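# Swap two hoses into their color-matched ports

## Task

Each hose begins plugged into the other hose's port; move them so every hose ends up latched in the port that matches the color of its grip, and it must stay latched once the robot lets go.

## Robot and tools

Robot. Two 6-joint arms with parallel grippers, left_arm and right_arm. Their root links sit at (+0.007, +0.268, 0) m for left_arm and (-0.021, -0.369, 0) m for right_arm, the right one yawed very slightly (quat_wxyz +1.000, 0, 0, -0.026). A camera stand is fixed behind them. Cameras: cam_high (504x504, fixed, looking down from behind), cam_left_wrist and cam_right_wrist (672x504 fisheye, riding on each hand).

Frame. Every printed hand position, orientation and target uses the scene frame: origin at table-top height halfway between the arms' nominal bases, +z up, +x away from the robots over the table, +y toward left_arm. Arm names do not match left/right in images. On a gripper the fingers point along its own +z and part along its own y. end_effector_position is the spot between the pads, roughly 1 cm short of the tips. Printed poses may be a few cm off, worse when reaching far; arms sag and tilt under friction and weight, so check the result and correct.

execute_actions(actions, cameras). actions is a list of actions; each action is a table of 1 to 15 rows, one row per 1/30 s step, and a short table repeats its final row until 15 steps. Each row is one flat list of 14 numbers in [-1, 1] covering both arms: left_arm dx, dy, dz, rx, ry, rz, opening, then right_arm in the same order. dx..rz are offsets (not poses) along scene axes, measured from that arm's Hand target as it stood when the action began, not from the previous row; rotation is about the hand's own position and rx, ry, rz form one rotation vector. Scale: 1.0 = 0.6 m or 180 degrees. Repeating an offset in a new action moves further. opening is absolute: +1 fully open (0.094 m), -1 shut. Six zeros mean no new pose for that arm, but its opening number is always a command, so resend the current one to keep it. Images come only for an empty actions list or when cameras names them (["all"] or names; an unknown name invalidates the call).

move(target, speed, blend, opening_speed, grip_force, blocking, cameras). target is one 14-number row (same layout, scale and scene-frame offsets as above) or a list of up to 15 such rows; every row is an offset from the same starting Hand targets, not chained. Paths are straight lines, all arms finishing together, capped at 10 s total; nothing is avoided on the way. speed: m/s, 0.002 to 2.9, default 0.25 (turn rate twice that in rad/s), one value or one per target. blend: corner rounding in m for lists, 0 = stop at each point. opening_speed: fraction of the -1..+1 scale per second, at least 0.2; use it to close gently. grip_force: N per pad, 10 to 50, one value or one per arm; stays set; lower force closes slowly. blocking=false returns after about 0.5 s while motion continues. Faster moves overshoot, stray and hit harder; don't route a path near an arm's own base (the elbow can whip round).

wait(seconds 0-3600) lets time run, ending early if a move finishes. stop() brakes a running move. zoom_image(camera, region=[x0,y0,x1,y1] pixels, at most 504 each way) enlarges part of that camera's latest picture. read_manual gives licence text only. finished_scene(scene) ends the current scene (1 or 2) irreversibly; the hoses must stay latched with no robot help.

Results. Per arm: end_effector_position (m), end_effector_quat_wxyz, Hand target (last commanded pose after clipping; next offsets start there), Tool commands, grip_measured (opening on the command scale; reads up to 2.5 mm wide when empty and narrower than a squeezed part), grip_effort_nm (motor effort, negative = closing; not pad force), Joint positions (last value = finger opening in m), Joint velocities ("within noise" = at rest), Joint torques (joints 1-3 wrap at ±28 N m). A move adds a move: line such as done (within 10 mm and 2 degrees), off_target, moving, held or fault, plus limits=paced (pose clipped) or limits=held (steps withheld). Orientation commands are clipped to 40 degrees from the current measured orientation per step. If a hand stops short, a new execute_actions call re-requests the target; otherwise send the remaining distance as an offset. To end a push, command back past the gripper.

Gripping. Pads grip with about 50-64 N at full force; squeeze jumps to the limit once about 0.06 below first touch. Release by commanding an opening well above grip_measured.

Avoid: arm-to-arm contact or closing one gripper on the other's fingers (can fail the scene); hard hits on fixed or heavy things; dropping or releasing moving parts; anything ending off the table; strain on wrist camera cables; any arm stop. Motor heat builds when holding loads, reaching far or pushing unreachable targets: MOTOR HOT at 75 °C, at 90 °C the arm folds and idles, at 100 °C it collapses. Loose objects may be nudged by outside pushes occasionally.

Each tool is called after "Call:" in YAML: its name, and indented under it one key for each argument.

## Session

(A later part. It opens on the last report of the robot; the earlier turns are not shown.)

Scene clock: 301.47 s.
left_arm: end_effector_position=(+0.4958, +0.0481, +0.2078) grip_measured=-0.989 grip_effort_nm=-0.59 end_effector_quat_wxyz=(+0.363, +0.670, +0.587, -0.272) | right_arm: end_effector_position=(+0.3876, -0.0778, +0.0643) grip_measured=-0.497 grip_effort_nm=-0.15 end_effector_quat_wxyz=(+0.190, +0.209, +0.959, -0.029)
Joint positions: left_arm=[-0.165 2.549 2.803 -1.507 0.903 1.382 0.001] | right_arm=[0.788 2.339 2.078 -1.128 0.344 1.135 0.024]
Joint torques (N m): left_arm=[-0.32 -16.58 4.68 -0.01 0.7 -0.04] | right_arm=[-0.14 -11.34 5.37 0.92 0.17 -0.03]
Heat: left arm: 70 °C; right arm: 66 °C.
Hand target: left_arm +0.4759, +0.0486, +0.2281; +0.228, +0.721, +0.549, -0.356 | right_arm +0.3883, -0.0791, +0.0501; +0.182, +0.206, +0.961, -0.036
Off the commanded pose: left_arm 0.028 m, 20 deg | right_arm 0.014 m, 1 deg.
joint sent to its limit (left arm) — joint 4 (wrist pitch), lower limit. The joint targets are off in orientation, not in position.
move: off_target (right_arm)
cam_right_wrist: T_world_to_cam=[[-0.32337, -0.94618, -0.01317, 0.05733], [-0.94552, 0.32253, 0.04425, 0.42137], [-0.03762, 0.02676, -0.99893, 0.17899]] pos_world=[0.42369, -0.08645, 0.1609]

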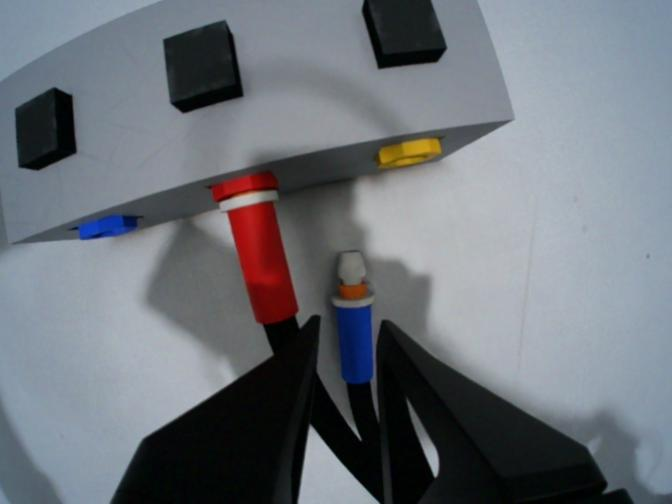

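Call:
move:
  target:
    - [0,0,0,0,0,0,-1,-0.002,-0.008,-0.03,0,0,0,-0.5]
    - [0,0,0,0,0,0,-1,-0.002,-0.008,-0.11,0,0,0,-0.5]
  speed: 0.08
  blend: 0.01
  cameras: ["cam_right_wrist"]

Call:
zoom_image:
  camera: "cam_right_wrist"
  region: [200, 200, 450, 450]

Scene clock: 302.97 s.
left_arm: end_effector_position=(+0.4958, +0.0481, +0.2078) grip_measured=-0.989 grip_effort_nm=-0.59 end_effector_quat_wxyz=(+0.363, +0.670, +0.587, -0.272) | right_arm: end_effector_position=(+0.3914, -0.0917, +0.0377) grip_measured=-0.498 grip_effort_nm=-0.10 end_effector_quat_wxyz=(+0.213, +0.214, +0.953, -0.032)
Joint positions: left_arm=[-0.165 2.549 2.803 -1.507 0.903 1.382 0.001] | right_arm=[0.775 2.297 1.886 -0.95 0.384 1.125 0.024]
Joint torques (N m): left_arm=[-0.34 -16.57 4.68 -0.01 0.7 -0.04] | right_arm=[0.55 -6.43 2.09 1.78 -0.24 0.04]
Heat: left arm: 70 °C; right arm: 66 °C.
Hand target: left_arm +0.4759, +0.0486, +0.2281; +0.228, +0.721, +0.549, -0.356 | right_arm +0.3871, -0.0839, -0.0160; +0.183, +0.206, +0.961, -0.036
Off the commanded pose: left_arm 0.028 m, 20 deg | right_arm 0.054 m, 4 deg.
joint sent to its limit (left arm) — joint 4 (wrist pitch), lower limit. The joint targets are off in orientation, not in position.
move: off_target (right_arm); blend cut to 0.0094 m at target 1
cam_right_wrist: T_world_to_cam=[[-0.33368, -0.94257, -0.01473, 0.04947], [-0.94266, 0.33376, -0.00311, 0.43228], [0.00784, 0.01285, -0.99989, 0.13383]] pos_world=[0.42295, -0.09936, 0.13589]

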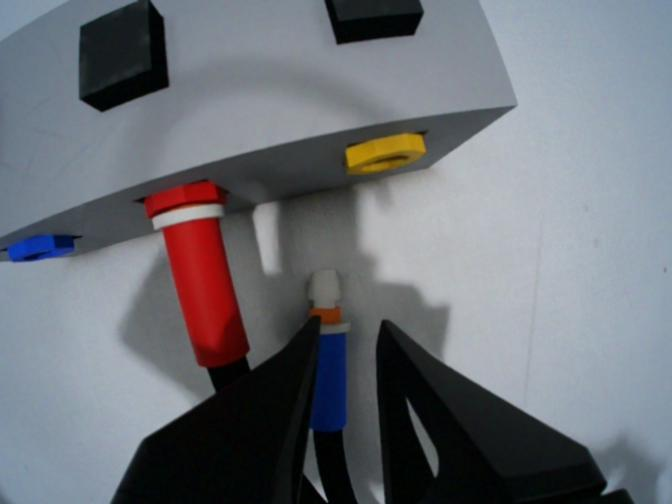

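Scaled by 2.016 from the camera's image (finer frame: 960x720).

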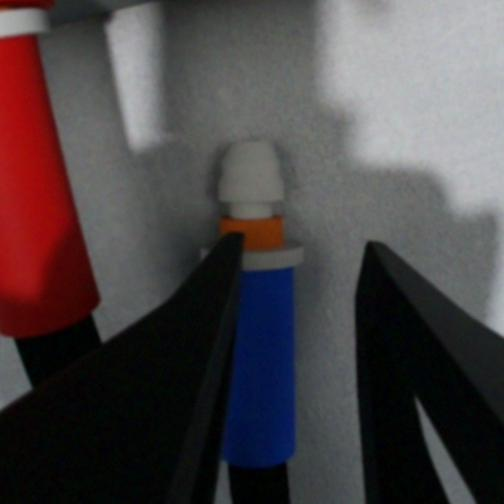

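Call:
move:
  target:
    - [0,0,0,0,0,0,-1,-0.002,0.004,0.11,0,0,0,-0.45]
    - [0,0,0,0,0,0,-1,-0.002,0.004,0.08,0,0,0,-0.45]
  speed: 0.12
  cameras: ["cam_right_wrist"]

Call:
zoom_image:
  camera: "cam_right_wrist"
  region: [200, 200, 450, 450]

Scene clock: 304.77 s.
left_arm: end_effector_position=(+0.4958, +0.0481, +0.2078) grip_measured=-0.989 grip_effort_nm=-0.59 end_effector_quat_wxyz=(+0.363, +0.670, +0.587, -0.272) | right_arm: end_effector_position=(+0.3872, -0.0849, +0.0522) grip_measured=-0.453 grip_effort_nm=0.13 end_effector_quat_wxyz=(+0.190, +0.209, +0.959, -0.032)
Joint positions: left_arm=[-0.165 2.549 2.803 -1.507 0.903 1.382 0.001] | right_arm=[0.778 2.321 1.999 -1.068 0.345 1.125 0.026]
Joint torques (N m): left_arm=[-0.32 -16.58 4.68 -0.01 0.7 -0.04] | right_arm=[0.7 -10.59 4.42 1.15 0.15 0.09]
Heat: left arm: 70 °C; right arm: 66 °C.
Hand target: left_arm +0.4759, +0.0486, +0.2281; +0.228, +0.721, +0.549, -0.356 | right_arm +0.3859, -0.0815, +0.0321; +0.182, +0.206, +0.961, -0.036
Off the commanded pose: left_arm 0.028 m, 20 deg | right_arm 0.020 m, 1 deg.
joint sent to its limit (left arm) — joint 4 (wrist pitch), lower limit. The joint targets are off in orientation, not in position.
move: off_target (right_arm)
cam_right_wrist: T_world_to_cam=[[-0.32414, -0.94597, -0.00841, 0.0504], [-0.9452, 0.32349, 0.04412, 0.42385], [-0.03902, 0.02225, -0.99899, 0.16715]] pos_world=[0.42348, -0.09315, 0.14871]

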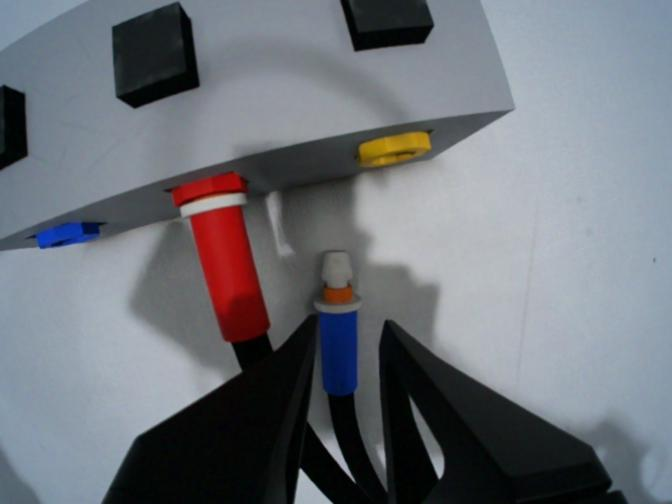

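Scaled by 2.016 from the camera's image (finer frame: 960x720).

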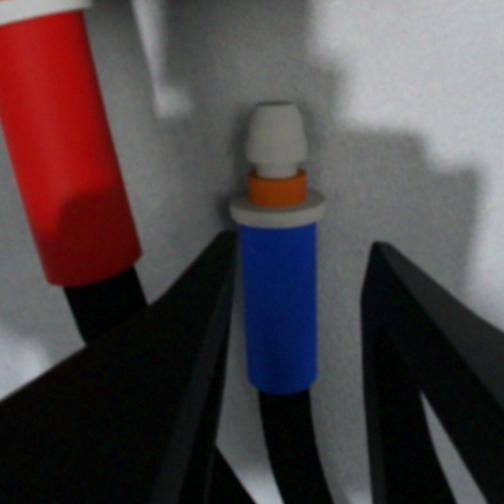

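Call:
move:
  target:
    - [0,0,0,0,0,0,-1,0.0,0.008,0.0,0,0,0,-0.42]
    - [0,0,0,0,0,0,-1,0,0.016,-0.08,0,0,0,-0.42]
  speed: 0.08
  cameras: ["cam_right_wrist"]

Call:
zoom_image:
  camera: "cam_right_wrist"
  region: [200, 200, 450, 450]

Scene clock: 306.50 s.
left_arm: end_effector_position=(+0.4958, +0.0481, +0.2078) grip_measured=-0.989 grip_effort_nm=-0.59 end_effector_quat_wxyz=(+0.363, +0.670, +0.587, -0.272) | right_arm: end_effector_position=(+0.3914, -0.0914, +0.0386) grip_measured=-0.423 grip_effort_nm=0.14 end_effector_quat_wxyz=(+0.214, +0.210, +0.952, -0.050)
Joint positions: left_arm=[-0.165 2.549 2.803 -1.507 0.903 1.382 0.001] | right_arm=[0.783 2.328 1.941 -1.005 0.409 1.13 0.027]
Joint torques (N m): left_arm=[-0.32 -16.58 4.7 -0.02 0.7 -0.04] | right_arm=[1.68 -6.54 2.48 1.88 -0.48 0.25]
Heat: left arm: 70 °C; right arm: 66 °C.
Hand target: left_arm +0.4759, +0.0486, +0.2281; +0.228, +0.721, +0.549, -0.356 | right_arm +0.3859, -0.0719, -0.0159; +0.182, +0.206, +0.961, -0.036
Off the commanded pose: left_arm 0.028 m, 20 deg | right_arm 0.058 m, 4 deg.
joint sent to its limit (left arm) — joint 4 (wrist pitch), lower limit. The joint targets are off in orientation, not in position.
move: off_target (right_arm)
cam_right_wrist: T_world_to_cam=[[-0.33414, -0.94228, 0.02142, 0.04858], [-0.94252, 0.33399, -0.01008, 0.43248], [0.00235, -0.02356, -0.99972, 0.13362]] pos_world=[0.42355, -0.09552, 0.1369]

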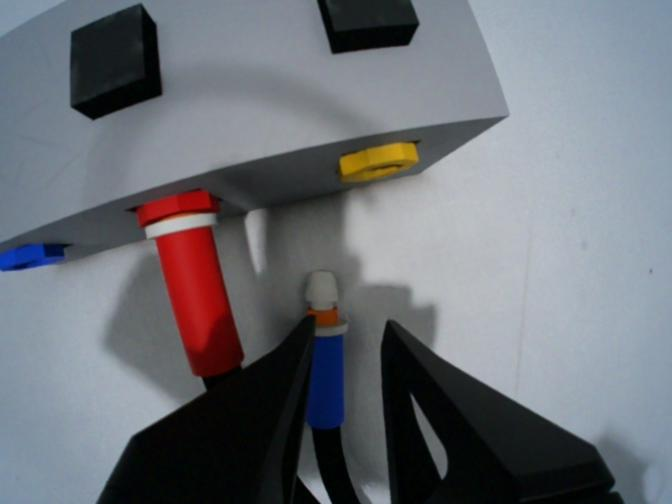

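Scaled by 2.016 from the camera's image (finer frame: 960x720).

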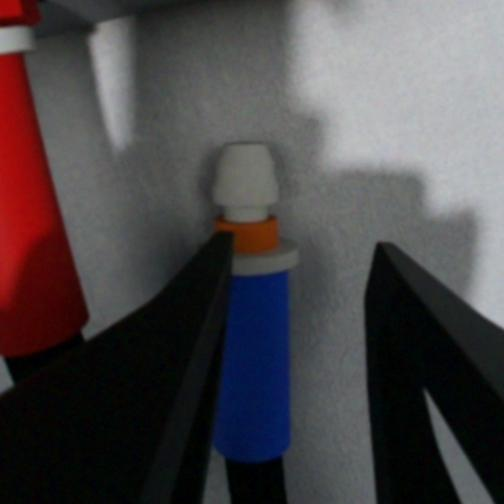

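Call:
move:
  target:
    - [0,0,0,0,0,0,-1,0.0,-0.11,0.01,0,0,0,-0.42]
    - [0,0,0,0,0,0,-1,0,-0.11,0.13,0,0,0,-0.42]
  speed: 0.1
  cameras: ["cam_right_wrist","cam_left_wrist"]

Scene clock: 309.57 s.
left_arm: end_effector_position=(+0.4958, +0.0481, +0.2078) grip_measured=-0.989 grip_effort_nm=-0.59 end_effector_quat_wxyz=(+0.363, +0.670, +0.587, -0.272) | right_arm: end_effector_position=(+0.3770, -0.1432, +0.0359) grip_measured=-0.422 grip_effort_nm=0.12 end_effector_quat_wxyz=(+0.165, +0.203, +0.963, -0.061)
Joint positions: left_arm=[-0.165 2.549 2.803 -1.507 0.903 1.382 0.001] | right_arm=[0.69 2.204 1.749 -0.983 0.328 1.032 0.027]
Joint torques (N m): left_arm=[-0.34 -16.59 4.68 -0.01 0.7 -0.04] | right_arm=[-0.17 -15.38 8.96 0.53 0.15 0.02]
Heat: left arm: 70 °C; right arm: 67 °C.
Hand target: left_arm +0.4759, +0.0486, +0.2281; +0.228, +0.721, +0.549, -0.356 | right_arm +0.3859, -0.1379, +0.0620; +0.182, +0.206, +0.961, -0.036
Off the commanded pose: left_arm 0.028 m, 20 deg | right_arm 0.028 m, 3 deg.
joint sent to its limit (left arm) — joint 4 (wrist pitch), lower limit. The joint targets are off in orientation, not in position.
move: off_target (right_arm)
cam_left_wrist: T_world_to_cam=[[-0.9942, -0.05083, -0.09475, 0.52143], [0.00267, 0.8693, -0.49429, 0.09303], [0.10749, -0.49167, -0.86412, 0.24949]] pos_world=[0.49135, 0.0683, 0.31098]
cam_right_wrist: T_world_to_cam=[[-0.32096, -0.9454, 0.05664, -0.01162], [-0.94159, 0.32496, 0.08839, 0.43099], [-0.10197, -0.02496, -0.99447, 0.16863]] pos_world=[0.41929, -0.14683, 0.13026]
Images, in order (width x height): cam_left_wrist 672x504, cam_right_wrist 672x504.

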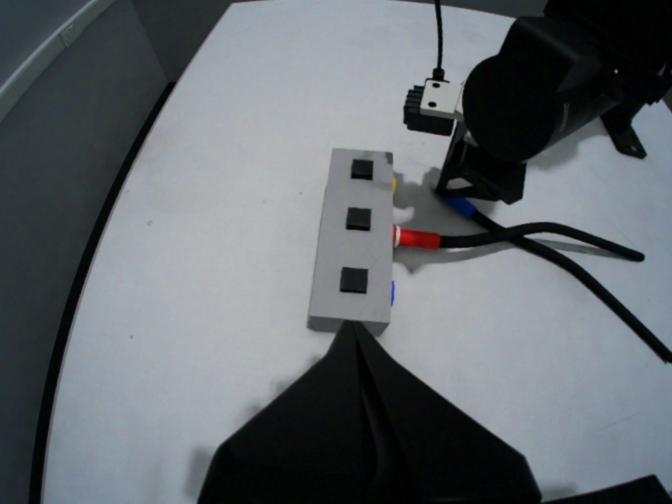

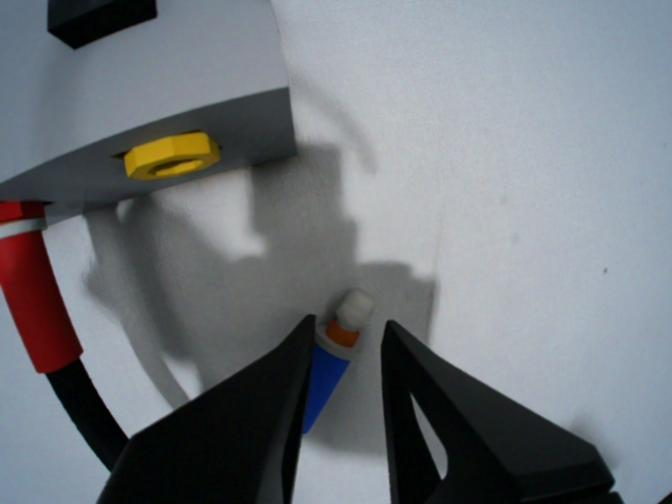

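Call:
zoom_image:
  camera: "cam_left_wrist"
  region: [430, 160, 670, 360]

Scaled by 2.100 from the camera's image (finer frame: 960x720).

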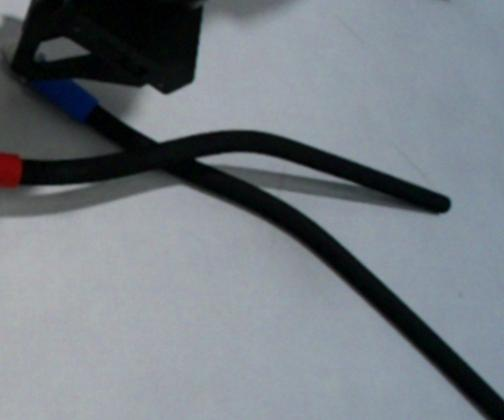

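Call:
move:
  target:
    - [0,0,0,0,0,0,-1,-0.05,0.01,0.12,0,0,0,-0.1]
    - [0,0,0,0,0,0,-1,-0.05,0.02,0.06,-0.06,-0.18,0,-0.1]
  speed: 0.25
  cameras: ["cam_right_wrist"]

Scene clock: 313.63 s.
left_arm: end_effector_position=(+0.4958, +0.0481, +0.2078) grip_measured=-0.989 grip_effort_nm=-0.59 end_effector_quat_wxyz=(+0.363, +0.670, +0.587, -0.272) | right_arm: end_effector_position=(+0.3559, -0.1244, +0.0804) grip_measured=-0.103 grip_effort_nm=0.13 end_effector_quat_wxyz=(+0.447, +0.184, +0.872, -0.080)
Joint positions: left_arm=[-0.165 2.549 2.803 -1.507 0.903 1.382 0.001] | right_arm=[0.931 1.992 1.329 -0.514 0.881 1.109 0.042]
Joint torques (N m): left_arm=[-0.32 -16.58 4.67 -0.01 0.7 -0.04] | right_arm=[0.28 -14.35 4.72 1.24 0.6 -0.01]
Heat: left arm: 70 °C; right arm: 70 °C.
Hand target: left_arm +0.4759, +0.0486, +0.2281; +0.228, +0.721, +0.549, -0.356 | right_arm +0.3559, -0.1259, +0.0980; +0.461, +0.190, +0.864, -0.067
Off the commanded pose: left_arm 0.028 m, 20 deg | right_arm 0.018 m, 2 deg.
joint sent to its limit (left arm) — joint 4 (wrist pitch), lower limit. The joint targets are off in orientation, not in position.
move: off_target (right_arm)
cam_right_wrist: T_world_to_cam=[[-0.32156, -0.9463, 0.03335, -0.00117], [-0.83175, 0.26546, -0.48757, 0.40082], [0.45253, -0.18452, -0.87245, -0.0157]] pos_world=[0.34011, -0.1104, 0.18177]

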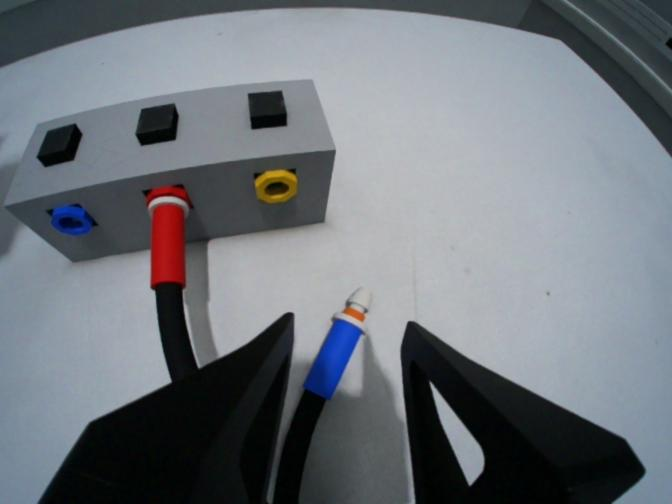

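Call:
move:
  target:
    - [0,0,0,0,0,0,-1,0.01,-0.002,-0.06,0,0,-0.07,-0.1]
    - [0,0,0,0,0,0,-1,0.012,-0.002,-0.18,0,0,-0.07,-0.1]
  speed: 0.1
  blend: 0.01
  cameras: ["cam_right_wrist"]

Scene clock: 316.10 s.
left_arm: end_effector_position=(+0.4958, +0.0481, +0.2078) grip_measured=-0.989 grip_effort_nm=-0.59 end_effector_quat_wxyz=(+0.363, +0.670, +0.587, -0.272) | right_arm: end_effector_position=(+0.3631, -0.1272, +0.0348) grip_measured=-0.103 grip_effort_nm=0.13 end_effector_quat_wxyz=(+0.477, +0.286, +0.823, -0.113)
Joint positions: left_arm=[-0.165 2.549 2.803 -1.507 0.903 1.382 0.001] | right_arm=[0.945 2.226 1.467 -0.633 1.016 1.463 0.042]
Joint torques (N m): left_arm=[-0.31 -16.57 4.7 -0.01 0.7 -0.05] | right_arm=[-0.62 -5.56 3.41 1.47 -0.1 0.1]
Heat: left arm: 70 °C; right arm: 69 °C.
Hand target: left_arm +0.4759, +0.0486, +0.2281; +0.228, +0.721, +0.549, -0.356 | right_arm +0.3631, -0.1271, -0.0100; +0.451, +0.284, +0.838, -0.117
Off the commanded pose: left_arm 0.028 m, 20 deg | right_arm 0.045 m, 4 deg.
joint sent to its limit (left arm) — joint 4 (wrist pitch), lower limit. The joint targets are off in orientation, not in position.
move: off_target (right_arm)
cam_right_wrist: T_world_to_cam=[[-0.52153, -0.85298, -0.02088, 0.08637], [-0.70068, 0.44212, -0.55998, 0.36276], [0.48689, -0.27742, -0.82824, -0.08519]] pos_world=[0.3407, -0.11035, 0.13439]

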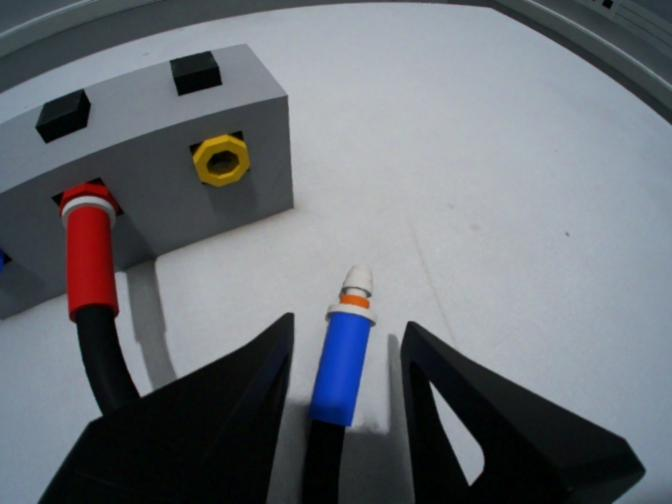

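Call:
move:
  target:
    - [0,0,0,0,0,0,-1,0.0,-0.02,0.06,0,0,0,-0.25]
    - [0,0,0,0,0,0,-1,0.0,-0.02,-0.03,0,0,0,-0.25]
  speed: 0.1
  blend: 0.01
  cameras: ["cam_right_wrist"]

Scene clock: 317.73 s.
left_arm: end_effector_position=(+0.4958, +0.0481, +0.2078) grip_measured=-0.989 grip_effort_nm=-0.59 end_effector_quat_wxyz=(+0.363, +0.670, +0.587, -0.272) | right_arm: end_effector_position=(+0.3686, -0.1291, +0.0289) grip_measured=-0.248 grip_effort_nm=-0.11 end_effector_quat_wxyz=(+0.492, +0.306, +0.810, -0.082)
Joint positions: left_arm=[-0.165 2.549 2.803 -1.507 0.903 1.382 0.001] | right_arm=[0.934 2.211 1.394 -0.483 1.024 1.454 0.035]
Joint torques (N m): left_arm=[-0.32 -16.61 4.68 -0.01 0.71 -0.04] | right_arm=[-1.21 -4.18 2.52 1.15 -0.22 -0.13]
Heat: left arm: 70 °C; right arm: 68 °C.
Hand target: left_arm +0.4759, +0.0486, +0.2281; +0.228, +0.721, +0.549, -0.356 | right_arm +0.3631, -0.1391, -0.0279; +0.451, +0.284, +0.838, -0.117
Off the commanded pose: left_arm 0.028 m, 20 deg | right_arm 0.058 m, 7 deg.
joint sent to its limit (left arm) — joint 4 (wrist pitch), lower limit. The joint targets are off in orientation, not in position.
move: off_target (right_arm)
cam_right_wrist: T_world_to_cam=[[-0.52485, -0.84499, -0.10259, 0.09209], [-0.66321, 0.4815, -0.57298, 0.35581], [0.53356, -0.23269, -0.81312, -0.10509]] pos_world=[0.34038, -0.11796, 0.12787]

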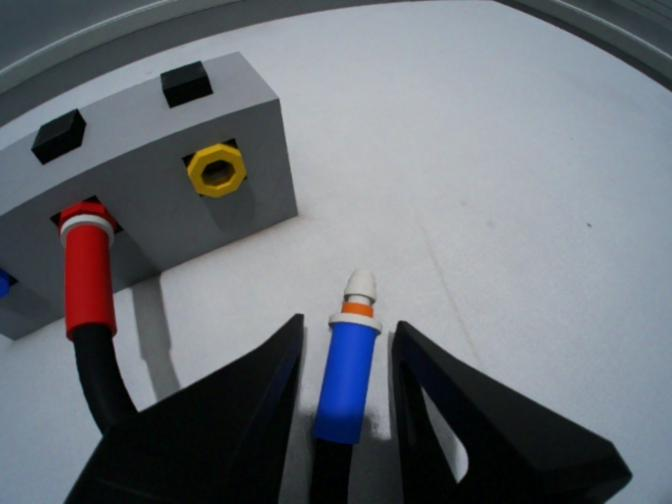

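Call:
move:
  target: [0,0,0,0,0,0,-1,0.0,0.01,0.01,0,0,0,-1]
  speed: 0.1
  opening_speed: 0.8
  cameras: ["cam_right_wrist"]

Scene clock: 319.17 s.
left_arm: end_effector_position=(+0.4958, +0.0481, +0.2078) grip_measured=-0.989 grip_effort_nm=-0.59 end_effector_quat_wxyz=(+0.363, +0.670, +0.587, -0.272) | right_arm: end_effector_position=(+0.3732, -0.1271, +0.0370) grip_measured=-0.973 grip_effort_nm=-1.04 end_effector_quat_wxyz=(+0.513, +0.312, +0.796, -0.080)
Joint positions: left_arm=[-0.165 2.549 2.803 -1.507 0.903 1.382 0.001] | right_arm=[0.938 2.218 1.41 -0.472 1.069 1.461 0.001]
Joint torques (N m): left_arm=[-0.32 -16.57 4.68 -0.01 0.71 -0.04] | right_arm=[-0.65 -4.81 3.86 0.52 -0.66 -0.03]
Heat: left arm: 70 °C; right arm: 68 °C.
Hand target: left_arm +0.4759, +0.0486, +0.2281; +0.228, +0.721, +0.549, -0.356 | right_arm +0.3630, -0.1331, -0.0219; +0.451, +0.284, +0.838, -0.117
Off the commanded pose: left_arm 0.028 m, 20 deg | right_arm 0.060 m, 10 deg.
joint sent to its limit (left arm) — joint 4 (wrist pitch), lower limit. The joint targets are off in orientation, not in position.
move: off_target (right_arm)
cam_right_wrist: T_world_to_cam=[[-0.52946, -0.83936, -0.12307, 0.10032], [-0.62827, 0.48545, -0.60795, 0.35131], [0.57004, -0.24457, -0.78438, -0.11669]] pos_world=[0.34035, -0.11488, 0.13439]

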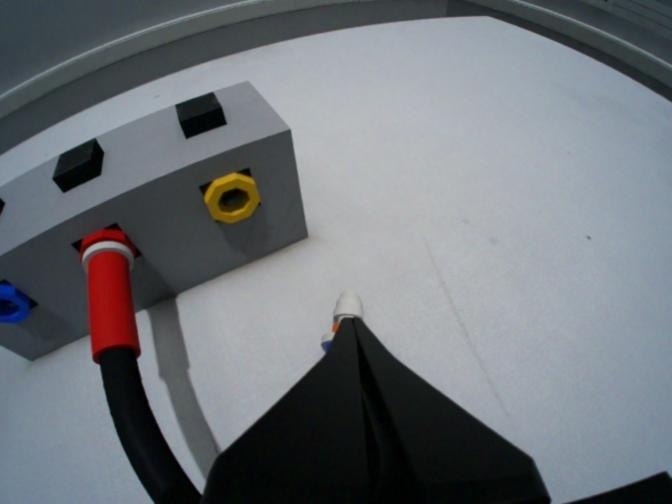

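Call:
move:
  target:
    - [0,0,0,0,0,0,-1,0.02,-0.1,0.01,0,0,0,-1]
    - [0,0,0,0,0,0,-1,0.0,-0.1,0.2,0,0,0,-1]
  speed: 0.1
  cameras: ["cam_right_wrist","cam_left_wrist"]

Scene clock: 322.43 s.
left_arm: end_effector_position=(+0.4958, +0.0481, +0.2078) grip_measured=-0.989 grip_effort_nm=-0.59 end_effector_quat_wxyz=(+0.363, +0.670, +0.587, -0.272) | right_arm: end_effector_position=(+0.3571, -0.2007, +0.0763) grip_measured=-0.973 grip_effort_nm=-1.04 end_effector_quat_wxyz=(+0.435, +0.270, +0.848, -0.140)
Joint positions: left_arm=[-0.165 2.549 2.803 -1.507 0.903 1.382 0.001] | right_arm=[0.812 1.949 1.26 -0.626 0.924 1.251 0.001]
Joint torques (N m): left_arm=[-0.32 -16.58 4.7 -0.01 0.7 -0.04] | right_arm=[0.76 -12.42 8.53 0.76 0.57 0.19]
Heat: left arm: 71 °C; right arm: 68 °C.
Hand target: left_arm +0.4759, +0.0486, +0.2281; +0.228, +0.721, +0.549, -0.356 | right_arm +0.3631, -0.1932, +0.0981; +0.451, +0.284, +0.838, -0.117
Off the commanded pose: left_arm 0.028 m, 20 deg | right_arm 0.024 m, 4 deg.
joint sent to its limit (left arm) — joint 4 (wrist pitch), lower limit. The joint targets are off in orientation, not in position.
move: off_target (right_arm)
cam_left_wrist: T_world_to_cam=[[-0.9942, -0.05083, -0.09475, 0.52143], [0.00267, 0.8693, -0.49429, 0.09303], [0.10749, -0.49167, -0.86412, 0.24949]] pos_world=[0.49135, 0.0683, 0.31098]
cam_right_wrist: T_world_to_cam=[[-0.51576, -0.85449, 0.06201, 0.01268], [-0.76173, 0.42424, -0.48967, 0.42715], [0.39211, -0.29979, -0.8697, -0.03575]] pos_world=[0.34593, -0.18109, 0.17729]
Images, in order (width x height): cam_left_wrist 672x504, cam_right_wrist 672x504.

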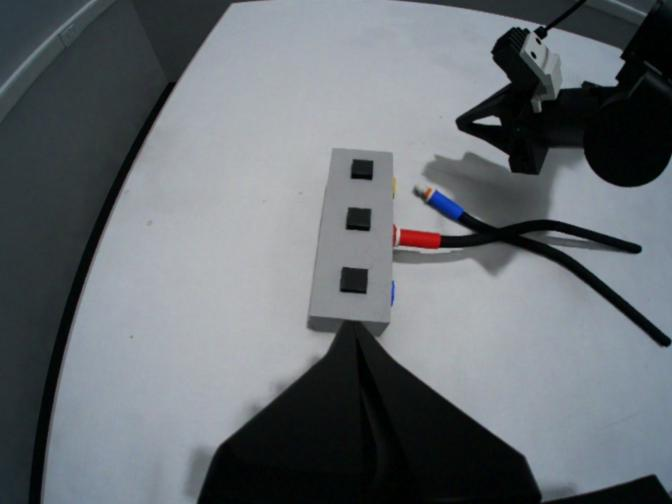

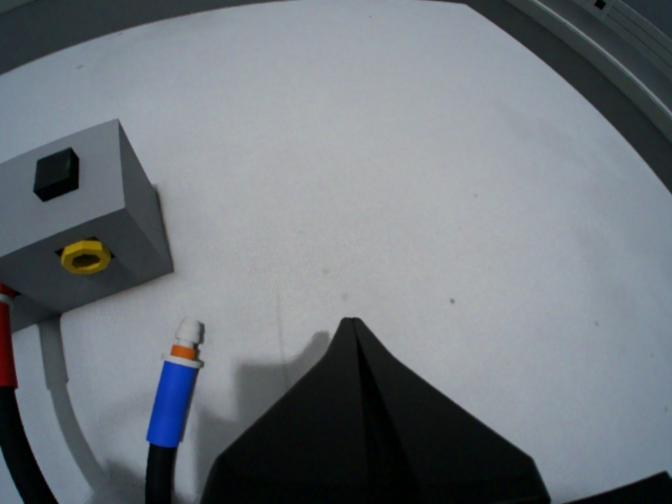

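Call:
move:
  target:
    - [0,0,0,0,0,0,-1,0.03,0.05,0.05,0,0,0.12,-0.2]
    - [0,0,0,0,0,0,-1,0.045,0.12,0.01,0,0,0.12,-0.2]
  speed: 0.2
  blend: 0.02
  cameras: ["cam_right_wrist"]

Scene clock: 324.63 s.
left_arm: end_effector_position=(+0.4958, +0.0481, +0.2078) grip_measured=-0.989 grip_effort_nm=-0.59 end_effector_quat_wxyz=(+0.363, +0.670, +0.587, -0.272) | right_arm: end_effector_position=(+0.3814, -0.1285, +0.0976) grip_measured=-0.203 grip_effort_nm=0.13 end_effector_quat_wxyz=(+0.456, +0.113, +0.882, -0.042)
Joint positions: left_arm=[-0.165 2.549 2.803 -1.507 0.903 1.382 0.001] | right_arm=[0.851 1.901 1.231 -0.265 0.767 0.79 0.037]
Joint torques (N m): left_arm=[-0.31 -16.58 4.68 -0.01 0.7 -0.05] | right_arm=[0.06 -8.65 9.28 1.69 0.35 0.14]
Heat: left arm: 71 °C; right arm: 68 °C.
Hand target: left_arm +0.4759, +0.0486, +0.2281; +0.228, +0.721, +0.549, -0.356 | right_arm +0.3901, -0.1211, +0.1040; +0.465, +0.122, +0.876, -0.030
Off the commanded pose: left_arm 0.028 m, 20 deg | right_arm 0.013 m, 2 deg.
joint sent to its limit (left arm) — joint 4 (wrist pitch), lower limit. The joint targets are off in orientation, not in position.
move: off_target (right_arm)
cam_right_wrist: T_world_to_cam=[[-0.16326, -0.98608, 0.03155, -0.06278], [-0.85923, 0.12639, -0.49574, 0.4249], [0.48485, -0.10804, -0.8679, -0.01607]] pos_world=[0.36263, -0.11734, 0.19867]

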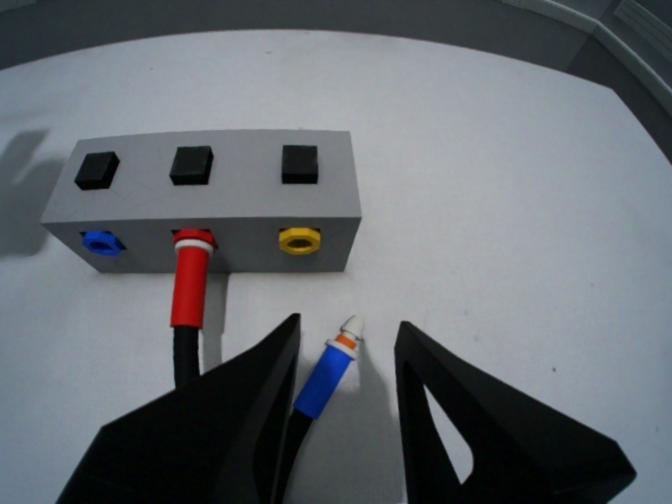

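Call:
move:
  target:
    - [0,0,0,0,0,0,-1,0.008,0.004,-0.06,0.005,0.05,0,-0.2]
    - [0,0,0,0,0,0,-1,0.008,0.004,-0.195,0.005,0.05,0,-0.2]
  speed: 0.1
  blend: 0.01
  cameras: ["cam_right_wrist"]

Scene clock: 327.07 s.
left_arm: end_effector_position=(+0.4958, +0.0481, +0.2078) grip_measured=-0.989 grip_effort_nm=-0.59 end_effector_quat_wxyz=(+0.363, +0.670, +0.587, -0.272) | right_arm: end_effector_position=(+0.4121, -0.1195, +0.0362) grip_measured=-0.203 grip_effort_nm=0.13 end_effector_quat_wxyz=(+0.448, +0.149, +0.881, -0.022)
Joint positions: left_arm=[-0.165 2.549 2.803 -1.507 0.903 1.382 0.001] | right_arm=[0.807 2.105 1.27 -0.088 0.724 0.837 0.037]
Joint torques (N m): left_arm=[-0.34 -16.58 4.71 -0.01 0.7 -0.05] | right_arm=[0.66 -6.57 3.32 1.25 -0.5 0.21]
Heat: left arm: 71 °C; right arm: 67 °C.
Hand target: left_arm +0.4759, +0.0486, +0.2281; +0.228, +0.721, +0.549, -0.356 | right_arm +0.3949, -0.1188, -0.0130; +0.394, +0.123, +0.910, -0.033
Off the commanded pose: left_arm 0.028 m, 20 deg | right_arm 0.052 m, 8 deg.
joint sent to its limit (left arm) — joint 4 (wrist pitch), lower limit. The joint targets are off in orientation, not in position.
move: off_target (right_arm)
cam_right_wrist: T_world_to_cam=[[-0.20861, -0.97733, -0.03626, -0.02475], [-0.85508, 0.20026, -0.47827, 0.4263], [0.47469, -0.06877, -0.87746, -0.07403]] pos_world=[0.39449, -0.11465, 0.13803]

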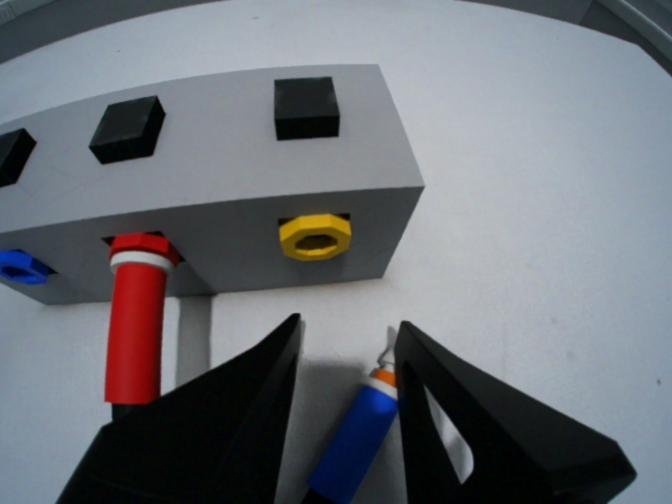

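Call:
move:
  target:
    - [0,0,0,0,0,0,-1,-0.03,-0.01,0.15,0,0,0,-0.1]
    - [0,0,0,0,0,0,-1,-0.038,-0.012,0.06,0,0,0,-0.1]
  speed: 0.15
  cameras: ["cam_right_wrist"]

Scene clock: 329.63 s.
left_arm: end_effector_position=(+0.4958, +0.0481, +0.2078) grip_measured=-0.989 grip_effort_nm=-0.59 end_effector_quat_wxyz=(+0.363, +0.670, +0.587, -0.272) | right_arm: end_effector_position=(+0.3751, -0.1271, +0.0358) grip_measured=-0.102 grip_effort_nm=0.12 end_effector_quat_wxyz=(+0.399, +0.125, +0.908, -0.030)
Joint positions: left_arm=[-0.165 2.549 2.803 -1.507 0.903 1.382 0.001] | right_arm=[0.832 2.007 1.204 -0.236 0.662 0.869 0.042]
Joint torques (N m): left_arm=[-0.32 -16.59 4.68 -0.01 0.7 -0.04] | right_arm=[0.75 -8.47 4.78 1.67 0.3 0.13]
Heat: left arm: 71 °C; right arm: 67 °C.
Hand target: left_arm +0.4759, +0.0486, +0.2281; +0.228, +0.721, +0.549, -0.356 | right_arm +0.3721, -0.1260, +0.0230; +0.394, +0.123, +0.910, -0.033
Off the commanded pose: left_arm 0.028 m, 20 deg | right_arm 0.013 m, 1 deg.
joint sent to its limit (left arm) — joint 4 (wrist pitch), lower limit. The joint targets are off in orientation, not in position.
move: off_target (right_arm)
cam_right_wrist: T_world_to_cam=[[-0.17146, -0.98518, 0.00523, -0.05635], [-0.91128, 0.15658, -0.38085, 0.408], [0.37439, -0.07007, -0.92462, -0.01815]] pos_world=[0.36894, -0.12067, 0.13891]

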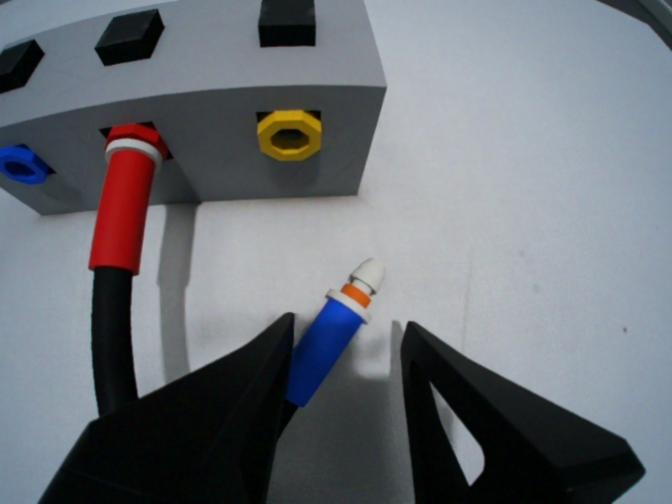

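Call:
move:
  target:
    - [0,0,0,0,0,0,-1,0.0,0.012,0.01,0,0,0,-0.1]
    - [0,0,0,0,0,0,-1,-0.008,0.012,-0.035,0,0,0,-0.1]
  speed: 0.08
  cameras: ["cam_right_wrist"]

Scene clock: 331.10 s.
left_arm: end_effector_position=(+0.4958, +0.0481, +0.2078) grip_measured=-0.989 grip_effort_nm=-0.59 end_effector_quat_wxyz=(+0.363, +0.670, +0.587, -0.272) | right_arm: end_effector_position=(+0.3743, -0.1208, +0.0233) grip_measured=-0.102 grip_effort_nm=0.12 end_effector_quat_wxyz=(+0.408, +0.130, +0.903, -0.029)
Joint positions: left_arm=[-0.165 2.549 2.803 -1.507 0.903 1.382 0.001] | right_arm=[0.851 2.048 1.193 -0.181 0.687 0.89 0.042]
Joint torques (N m): left_arm=[-0.31 -16.58 4.68 -0.01 0.71 -0.05] | right_arm=[1.06 -7.62 4.25 1.6 0.12 0.15]
Heat: left arm: 71 °C; right arm: 67 °C.
Hand target: left_arm +0.4759, +0.0486, +0.2281; +0.228, +0.721, +0.549, -0.356 | right_arm +0.3673, -0.1188, +0.0020; +0.394, +0.123, +0.910, -0.033
Off the commanded pose: left_arm 0.028 m, 20 deg | right_arm 0.023 m, 2 deg.
joint sent to its limit (left arm) — joint 4 (wrist pitch), lower limit. The joint targets are off in orientation, not in position.
move: off_target (right_arm)
cam_right_wrist: T_world_to_cam=[[-0.17983, -0.98369, -0.00201, -0.04675], [-0.90135, 0.1656, -0.40018, 0.39931], [0.39399, -0.07015, -0.91643, -0.03644]] pos_world=[0.36586, -0.11467, 0.12631]

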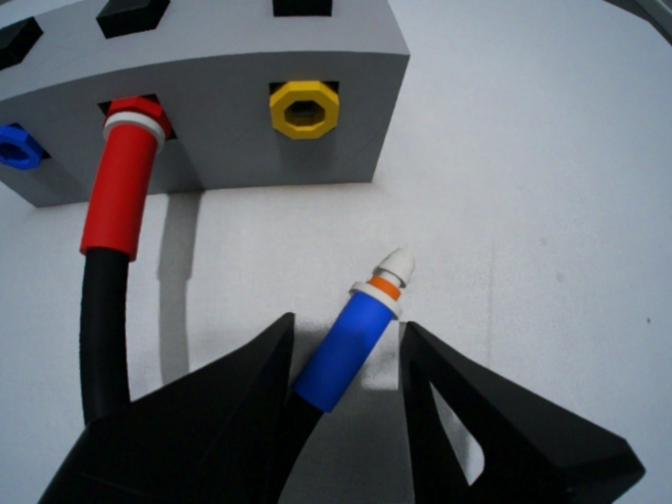

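Straddled at z .023. Close.

Call:
move:
  target: [0,0,0,0,0,0,-1,0,0,-0.004,0,0,0,-1]
  opening_speed: 0.8
  cameras: ["cam_right_wrist"]

Scene clock: 332.53 s.
left_arm: end_effector_position=(+0.4958, +0.0481, +0.2078) grip_measured=-0.989 grip_effort_nm=-0.59 end_effector_quat_wxyz=(+0.363, +0.670, +0.587, -0.272) | right_arm: end_effector_position=(+0.3763, -0.1160, +0.0231) grip_measured=-0.641 grip_effort_nm=-1.04 end_effector_quat_wxyz=(+0.414, +0.133, +0.900, -0.020)
Joint positions: left_arm=[-0.165 2.549 2.803 -1.507 0.903 1.382 0.001] | right_arm=[0.855 2.055 1.193 -0.152 0.687 0.894 0.017]
Joint torques (N m): left_arm=[-0.32 -16.58 4.7 -0.01 0.7 -0.05] | right_arm=[0.75 -7.8 4.03 1.39 0.14 0.13]
Heat: left arm: 71 °C; right arm: 66 °C.
Hand target: left_arm +0.4759, +0.0486, +0.2281; +0.228, +0.721, +0.549, -0.356 | right_arm +0.3673, -0.1187, -0.0003; +0.394, +0.123, +0.910, -0.033
Off the commanded pose: left_arm 0.028 m, 20 deg | right_arm 0.025 m, 3 deg.
joint sent to its limit (left arm) — joint 4 (wrist pitch), lower limit. The joint targets are off in orientation, not in position.
move: off_target (right_arm)
cam_right_wrist: T_world_to_cam=[[-0.17757, -0.98387, -0.02173, -0.04206], [-0.89559, 0.17071, -0.41083, 0.39887], [0.40792, -0.05349, -0.91145, -0.04054]] pos_world=[0.36629, -0.11164, 0.126]

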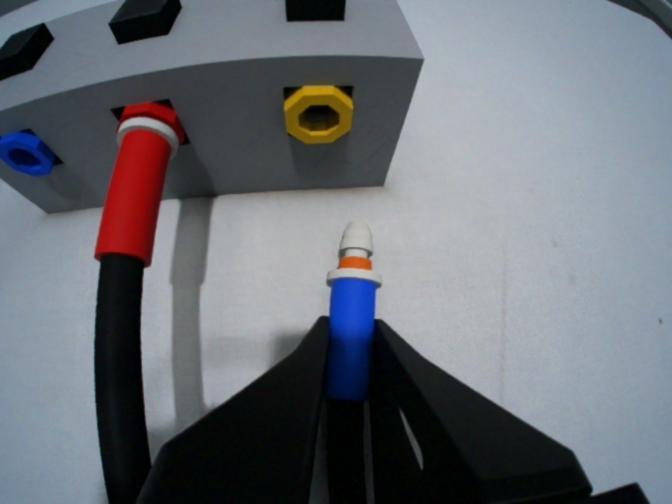

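Call:
move:
  target:
    - [0,0,0,0,0,0,-1,0.0,-0.06,0.008,0,0,0,-1]
    - [0,0,0,0,0,0,-1,0.0,-0.06,0.008,0,0,0,-0.45]
    - [0,0,0,0,0,0,-1,0.014,-0.066,0.04,-0.005,-0.05,0,-0.45]
    - [0,0,0,0,0,0,-1,0.016,-0.066,0.004,-0.005,-0.05,0,-0.45]
    - [0,0,0,0,0,0,-1,0.016,-0.066,0.004,-0.005,-0.05,0,-0.45]
  speed: 0.1
  cameras: ["cam_right_wrist"]

Scene clock: 336.23 s.
left_arm: end_effector_position=(+0.4958, +0.0481, +0.2078) grip_measured=-0.989 grip_effort_nm=-0.59 end_effector_quat_wxyz=(+0.363, +0.670, +0.587, -0.272) | right_arm: end_effector_position=(+0.3830, -0.1529, +0.0224) grip_measured=-0.453 grip_effort_nm=0.13 end_effector_quat_wxyz=(+0.482, +0.134, +0.866, -0.015)
Joint positions: left_arm=[-0.165 2.549 2.803 -1.507 0.903 1.382 0.001] | right_arm=[0.804 2.007 0.956 0.232 0.748 0.752 0.026]
Joint torques (N m): left_arm=[-0.32 -16.58 4.7 -0.01 0.71 -0.05] | right_arm=[0.08 -7.15 3.73 1.69 0.2 0]
Heat: left arm: 71 °C; right arm: 66 °C.
Hand target: left_arm +0.4759, +0.0486, +0.2281; +0.228, +0.721, +0.549, -0.356 | right_arm +0.3768, -0.1585, +0.0020; +0.465, +0.122, +0.876, -0.030
Off the commanded pose: left_arm 0.028 m, 20 deg | right_arm 0.022 m, 3 deg.
joint sent to its limit (left arm) — joint 4 (wrist pitch), lower limit. The joint targets are off in orientation, not in position.
move: off_target (right_arm); target 2's new opening was sent with right_arm's hand 0.027 m and 5 deg from that target
cam_right_wrist: T_world_to_cam=[[-0.1765, -0.9835, -0.03957, -0.07715], [-0.8225, 0.16945, -0.54293, 0.3857], [0.54068, -0.06328, -0.83884, -0.09988]] pos_world=[0.35763, -0.14756, 0.12257]

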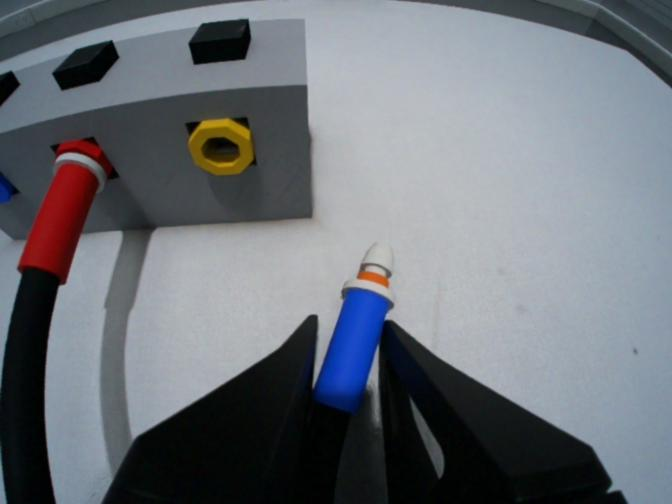

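Call:
move:
  target:
    - [0,0,0,0,0,0,-1,0.014,-0.004,0.025,0,0,0,-0.4]
    - [0,0,0,0,0,0,-1,0.014,-0.004,-0.005,0,0,0,-0.4]
    - [0,0,0,0,0,0,-1,0.014,-0.004,-0.005,0,0,0,-1]
  speed: 0.1
  cameras: ["cam_right_wrist"]

Call:
move:
  target: [0,0,0,0,0,0,-1,0.014,-0.004,-0.005,0,0,0,-1]
  opening_speed: 0.8
  cameras: ["cam_right_wrist"]

Scene clock: 338.30 s.
left_arm: end_effector_position=(+0.4958, +0.0481, +0.2078) grip_measured=-0.989 grip_effort_nm=-0.59 end_effector_quat_wxyz=(+0.363, +0.670, +0.587, -0.272) | right_arm: end_effector_position=(+0.3896, -0.1572, +0.0218) grip_measured=-0.647 grip_effort_nm=-1.05 end_effector_quat_wxyz=(+0.488, +0.135, +0.862, -0.017)
Joint positions: left_arm=[-0.165 2.549 2.803 -1.507 0.903 1.382 0.001] | right_arm=[0.788 2.022 0.956 0.269 0.751 0.729 0.017]
Joint torques (N m): left_arm=[-0.31 -16.58 4.7 -0.01 0.7 -0.04] | right_arm=[-0.36 -6.72 4.79 1.52 0.01 0.04]
Heat: left arm: 71 °C; right arm: 66 °C.
Hand target: left_arm +0.4759, +0.0486, +0.2281; +0.228, +0.721, +0.549, -0.356 | right_arm +0.3852, -0.1609, -0.0011; +0.465, +0.122, +0.876, -0.030
Off the commanded pose: left_arm 0.028 m, 20 deg | right_arm 0.024 m, 4 deg.
joint sent to its limit (left arm) — joint 4 (wrist pitch), lower limit. The joint targets are off in orientation, not in position.
move: off_target (right_arm); target 3's new opening was sent with right_arm's hand 0.024 m and 4 deg from that target
cam_right_wrist: T_world_to_cam=[[-0.18195, -0.9826, -0.03723, -0.07799], [-0.8135, 0.17169, -0.55564, 0.38868], [0.55237, -0.07081, -0.83059, -0.11015]] pos_world=[0.36284, -0.15117, 0.12158]

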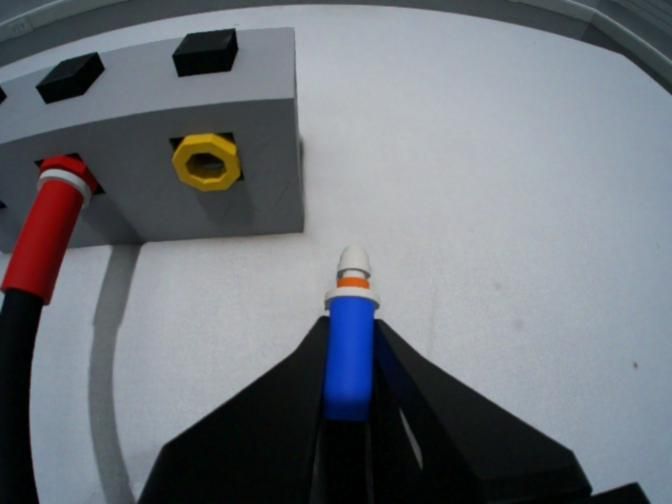

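Scene clock: 338.93 s.
left_arm: end_effector_position=(+0.4958, +0.0481, +0.2078) grip_measured=-0.989 grip_effort_nm=-0.59 end_effector_quat_wxyz=(+0.363, +0.670, +0.587, -0.272) | right_arm: end_effector_position=(+0.3952, -0.1592, +0.0214) grip_measured=-0.647 grip_effort_nm=-1.04 end_effector_quat_wxyz=(+0.494, +0.138, +0.858, -0.015)
Joint positions: left_arm=[-0.165 2.549 2.803 -1.507 0.903 1.382 0.001] | right_arm=[0.775 2.034 0.956 0.306 0.749 0.714 0.017]
Joint torques (N m): left_arm=[-0.32 -16.55 4.7 -0.01 0.7 -0.04] | right_arm=[-1.02 -6.23 5.9 1.36 -0.11 -0.02]
Heat: left arm: 71 °C; right arm: 66 °C.
Hand target: left_arm +0.4759, +0.0486, +0.2281; +0.228, +0.721, +0.549, -0.356 | right_arm +0.3936, -0.1632, -0.0041; +0.465, +0.122, +0.876, -0.030
Off the commanded pose: left_arm 0.028 m, 20 deg | right_arm 0.026 m, 5 deg.
joint sent to its limit (left arm) — joint 4 (wrist pitch), lower limit. The joint targets are off in orientation, not in position.
move: off_target (right_arm)
cam_right_wrist: T_world_to_cam=[[-0.18399, -0.98194, -0.04419, -0.07793], [-0.80502, 0.17633, -0.56644, 0.39096], [0.564, -0.06865, -0.82291, -0.11803]] pos_world=[0.36696, -0.15356, 0.12089]

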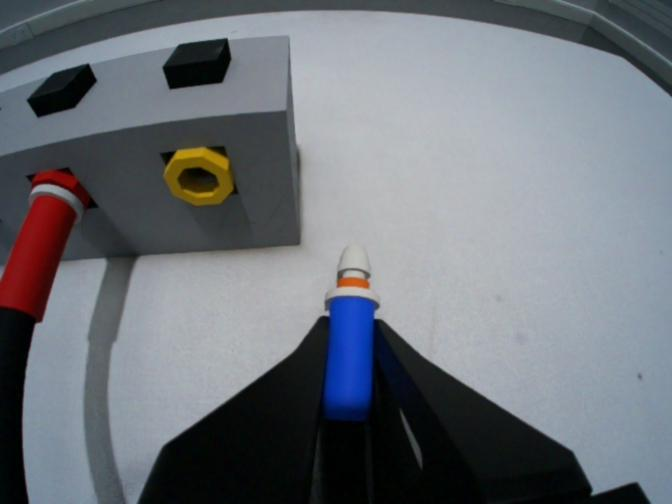

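Call:
move:
  target:
    - [0,0,0,0,0,0,-1,-0.004,0,0.005,0,0,0,-0.45]
    - [0,0,0,0,0,0,-1,-0.004,0,0.04,0.01,0.045,0,-0.45]
    - [0,0,0,0,0,0,-1,-0.004,0,0.005,0.01,0.045,0,-0.45]
    - [0,0,0,0,0,0,-1,-0.004,0,0.005,0.01,0.045,0,-1]
    - [0,0,0,0,0,0,-1,-0.004,0,0.005,0.01,0.045,0,-1]
  speed: 0.1
  cameras: ["cam_right_wrist"]

Scene clock: 342.07 s.
left_arm: end_effector_position=(+0.4958, +0.0481, +0.2078) grip_measured=-0.989 grip_effort_nm=-0.59 end_effector_quat_wxyz=(+0.363, +0.670, +0.587, -0.272) | right_arm: end_effector_position=(+0.3977, -0.1584, +0.0227) grip_measured=-0.644 grip_effort_nm=-1.05 end_effector_quat_wxyz=(+0.424, +0.132, +0.896, -0.015)
Joint positions: left_arm=[-0.165 2.549 2.803 -1.507 0.903 1.382 0.001] | right_arm=[0.737 2.006 1.075 0.02 0.627 0.758 0.017]
Joint torques (N m): left_arm=[-0.32 -16.57 4.71 -0.01 0.7 -0.05] | right_arm=[-0.35 -7.17 4.49 1.53 0.01 0.15]
Heat: left arm: 71 °C; right arm: 65 °C.
Hand target: left_arm +0.4759, +0.0486, +0.2281; +0.228, +0.721, +0.549, -0.356 | right_arm +0.3913, -0.1632, -0.0010; +0.400, +0.127, +0.907, -0.025
Off the commanded pose: left_arm 0.028 m, 20 deg | right_arm 0.025 m, 3 deg.
joint sent to its limit (left arm) — joint 4 (wrist pitch), lower limit. The joint targets are off in orientation, not in position.
move: off_target (right_arm); target 4's new opening was sent with right_arm's hand 0.025 m and 3 deg from that target
cam_right_wrist: T_world_to_cam=[[-0.17253, -0.98453, -0.03067, -0.08193], [-0.88643, 0.16876, -0.431, 0.42158], [0.42951, -0.04717, -0.90183, -0.05975]] pos_world=[0.38523, -0.15463, 0.12531]

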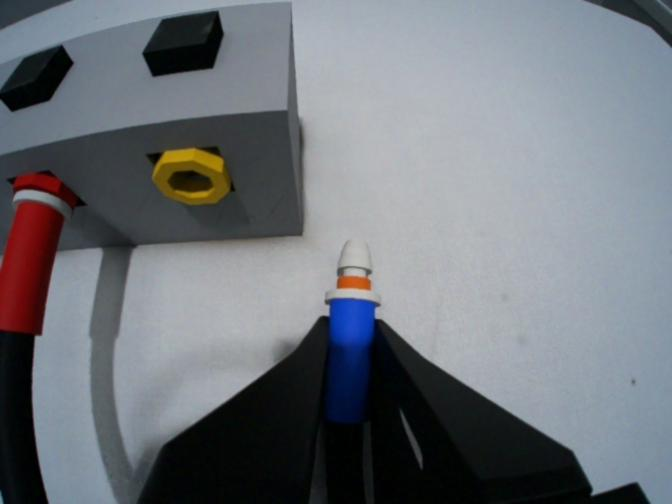

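Call:
move:
  target:
    - [0,0,0,0,0,0,-1,0.0,-0.05,0.1,0,0,0,-1]
    - [0,0,0,0,0,0,-1,-0.06,-0.45,0.1,0,0,0,-1]
  speed: 0.18
  blend: 0.02
  cameras: ["cam_right_wrist","cam_left_wrist","cam_high"]

Scene clock: 345.23 s.
left_arm: end_effector_position=(+0.4958, +0.0481, +0.2078) grip_measured=-0.989 grip_effort_nm=-0.59 end_effector_quat_wxyz=(+0.363, +0.670, +0.587, -0.272) | right_arm: end_effector_position=(+0.3544, -0.4328, +0.0510) grip_measured=-0.644 grip_effort_nm=-1.05 end_effector_quat_wxyz=(+0.385, +0.131, +0.913, -0.026)
Joint positions: left_arm=[-0.165 2.549 2.803 -1.507 0.903 1.382 0.001] | right_arm=[-0.095 1.506 0.621 0.104 0.046 0.12 0.017]
Joint torques (N m): left_arm=[-0.32 -16.58 4.7 -0.01 0.7 -0.04] | right_arm=[-0.14 -8.16 5.05 2.17 -0.11 -0.06]
Heat: left arm: 71 °C; right arm: 65 °C.
Hand target: left_arm +0.4759, +0.0486, +0.2281; +0.228, +0.721, +0.549, -0.356 | right_arm +0.3553, -0.4331, +0.0592; +0.400, +0.127, +0.907, -0.025
Off the commanded pose: left_arm 0.028 m, 20 deg | right_arm 0.008 m, 2 deg.
joint sent to its limit (left arm) — joint 4 (wrist pitch), lower limit. The joint targets are off in orientation, not in position.
move: done
cam_left_wrist: T_world_to_cam=[[-0.9942, -0.05083, -0.09475, 0.52143], [0.00267, 0.8693, -0.49429, 0.09303], [0.10749, -0.49167, -0.86412, 0.24949]] pos_world=[0.49135, 0.0683, 0.31098]
cam_right_wrist: T_world_to_cam=[[-0.17854, -0.98392, -0.00571, -0.35748], [-0.92062, 0.1691, -0.35193, 0.45001], [0.34724, -0.05758, -0.93601, -0.00208]] pos_world=[0.35119, -0.42795, 0.15439]

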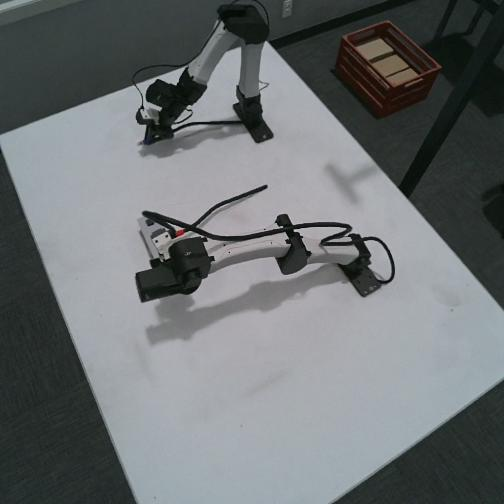

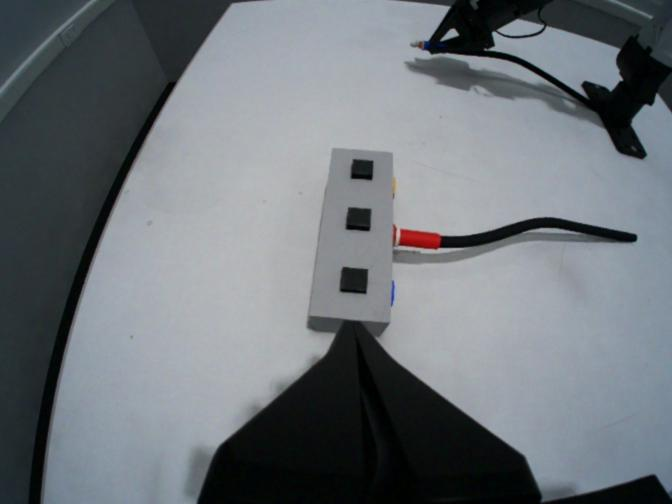

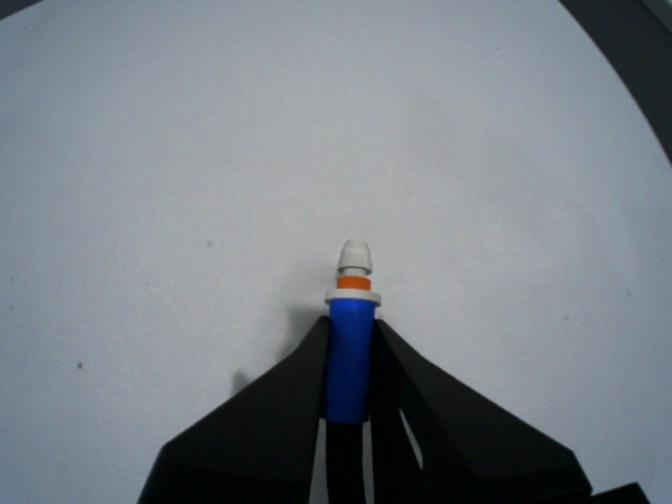

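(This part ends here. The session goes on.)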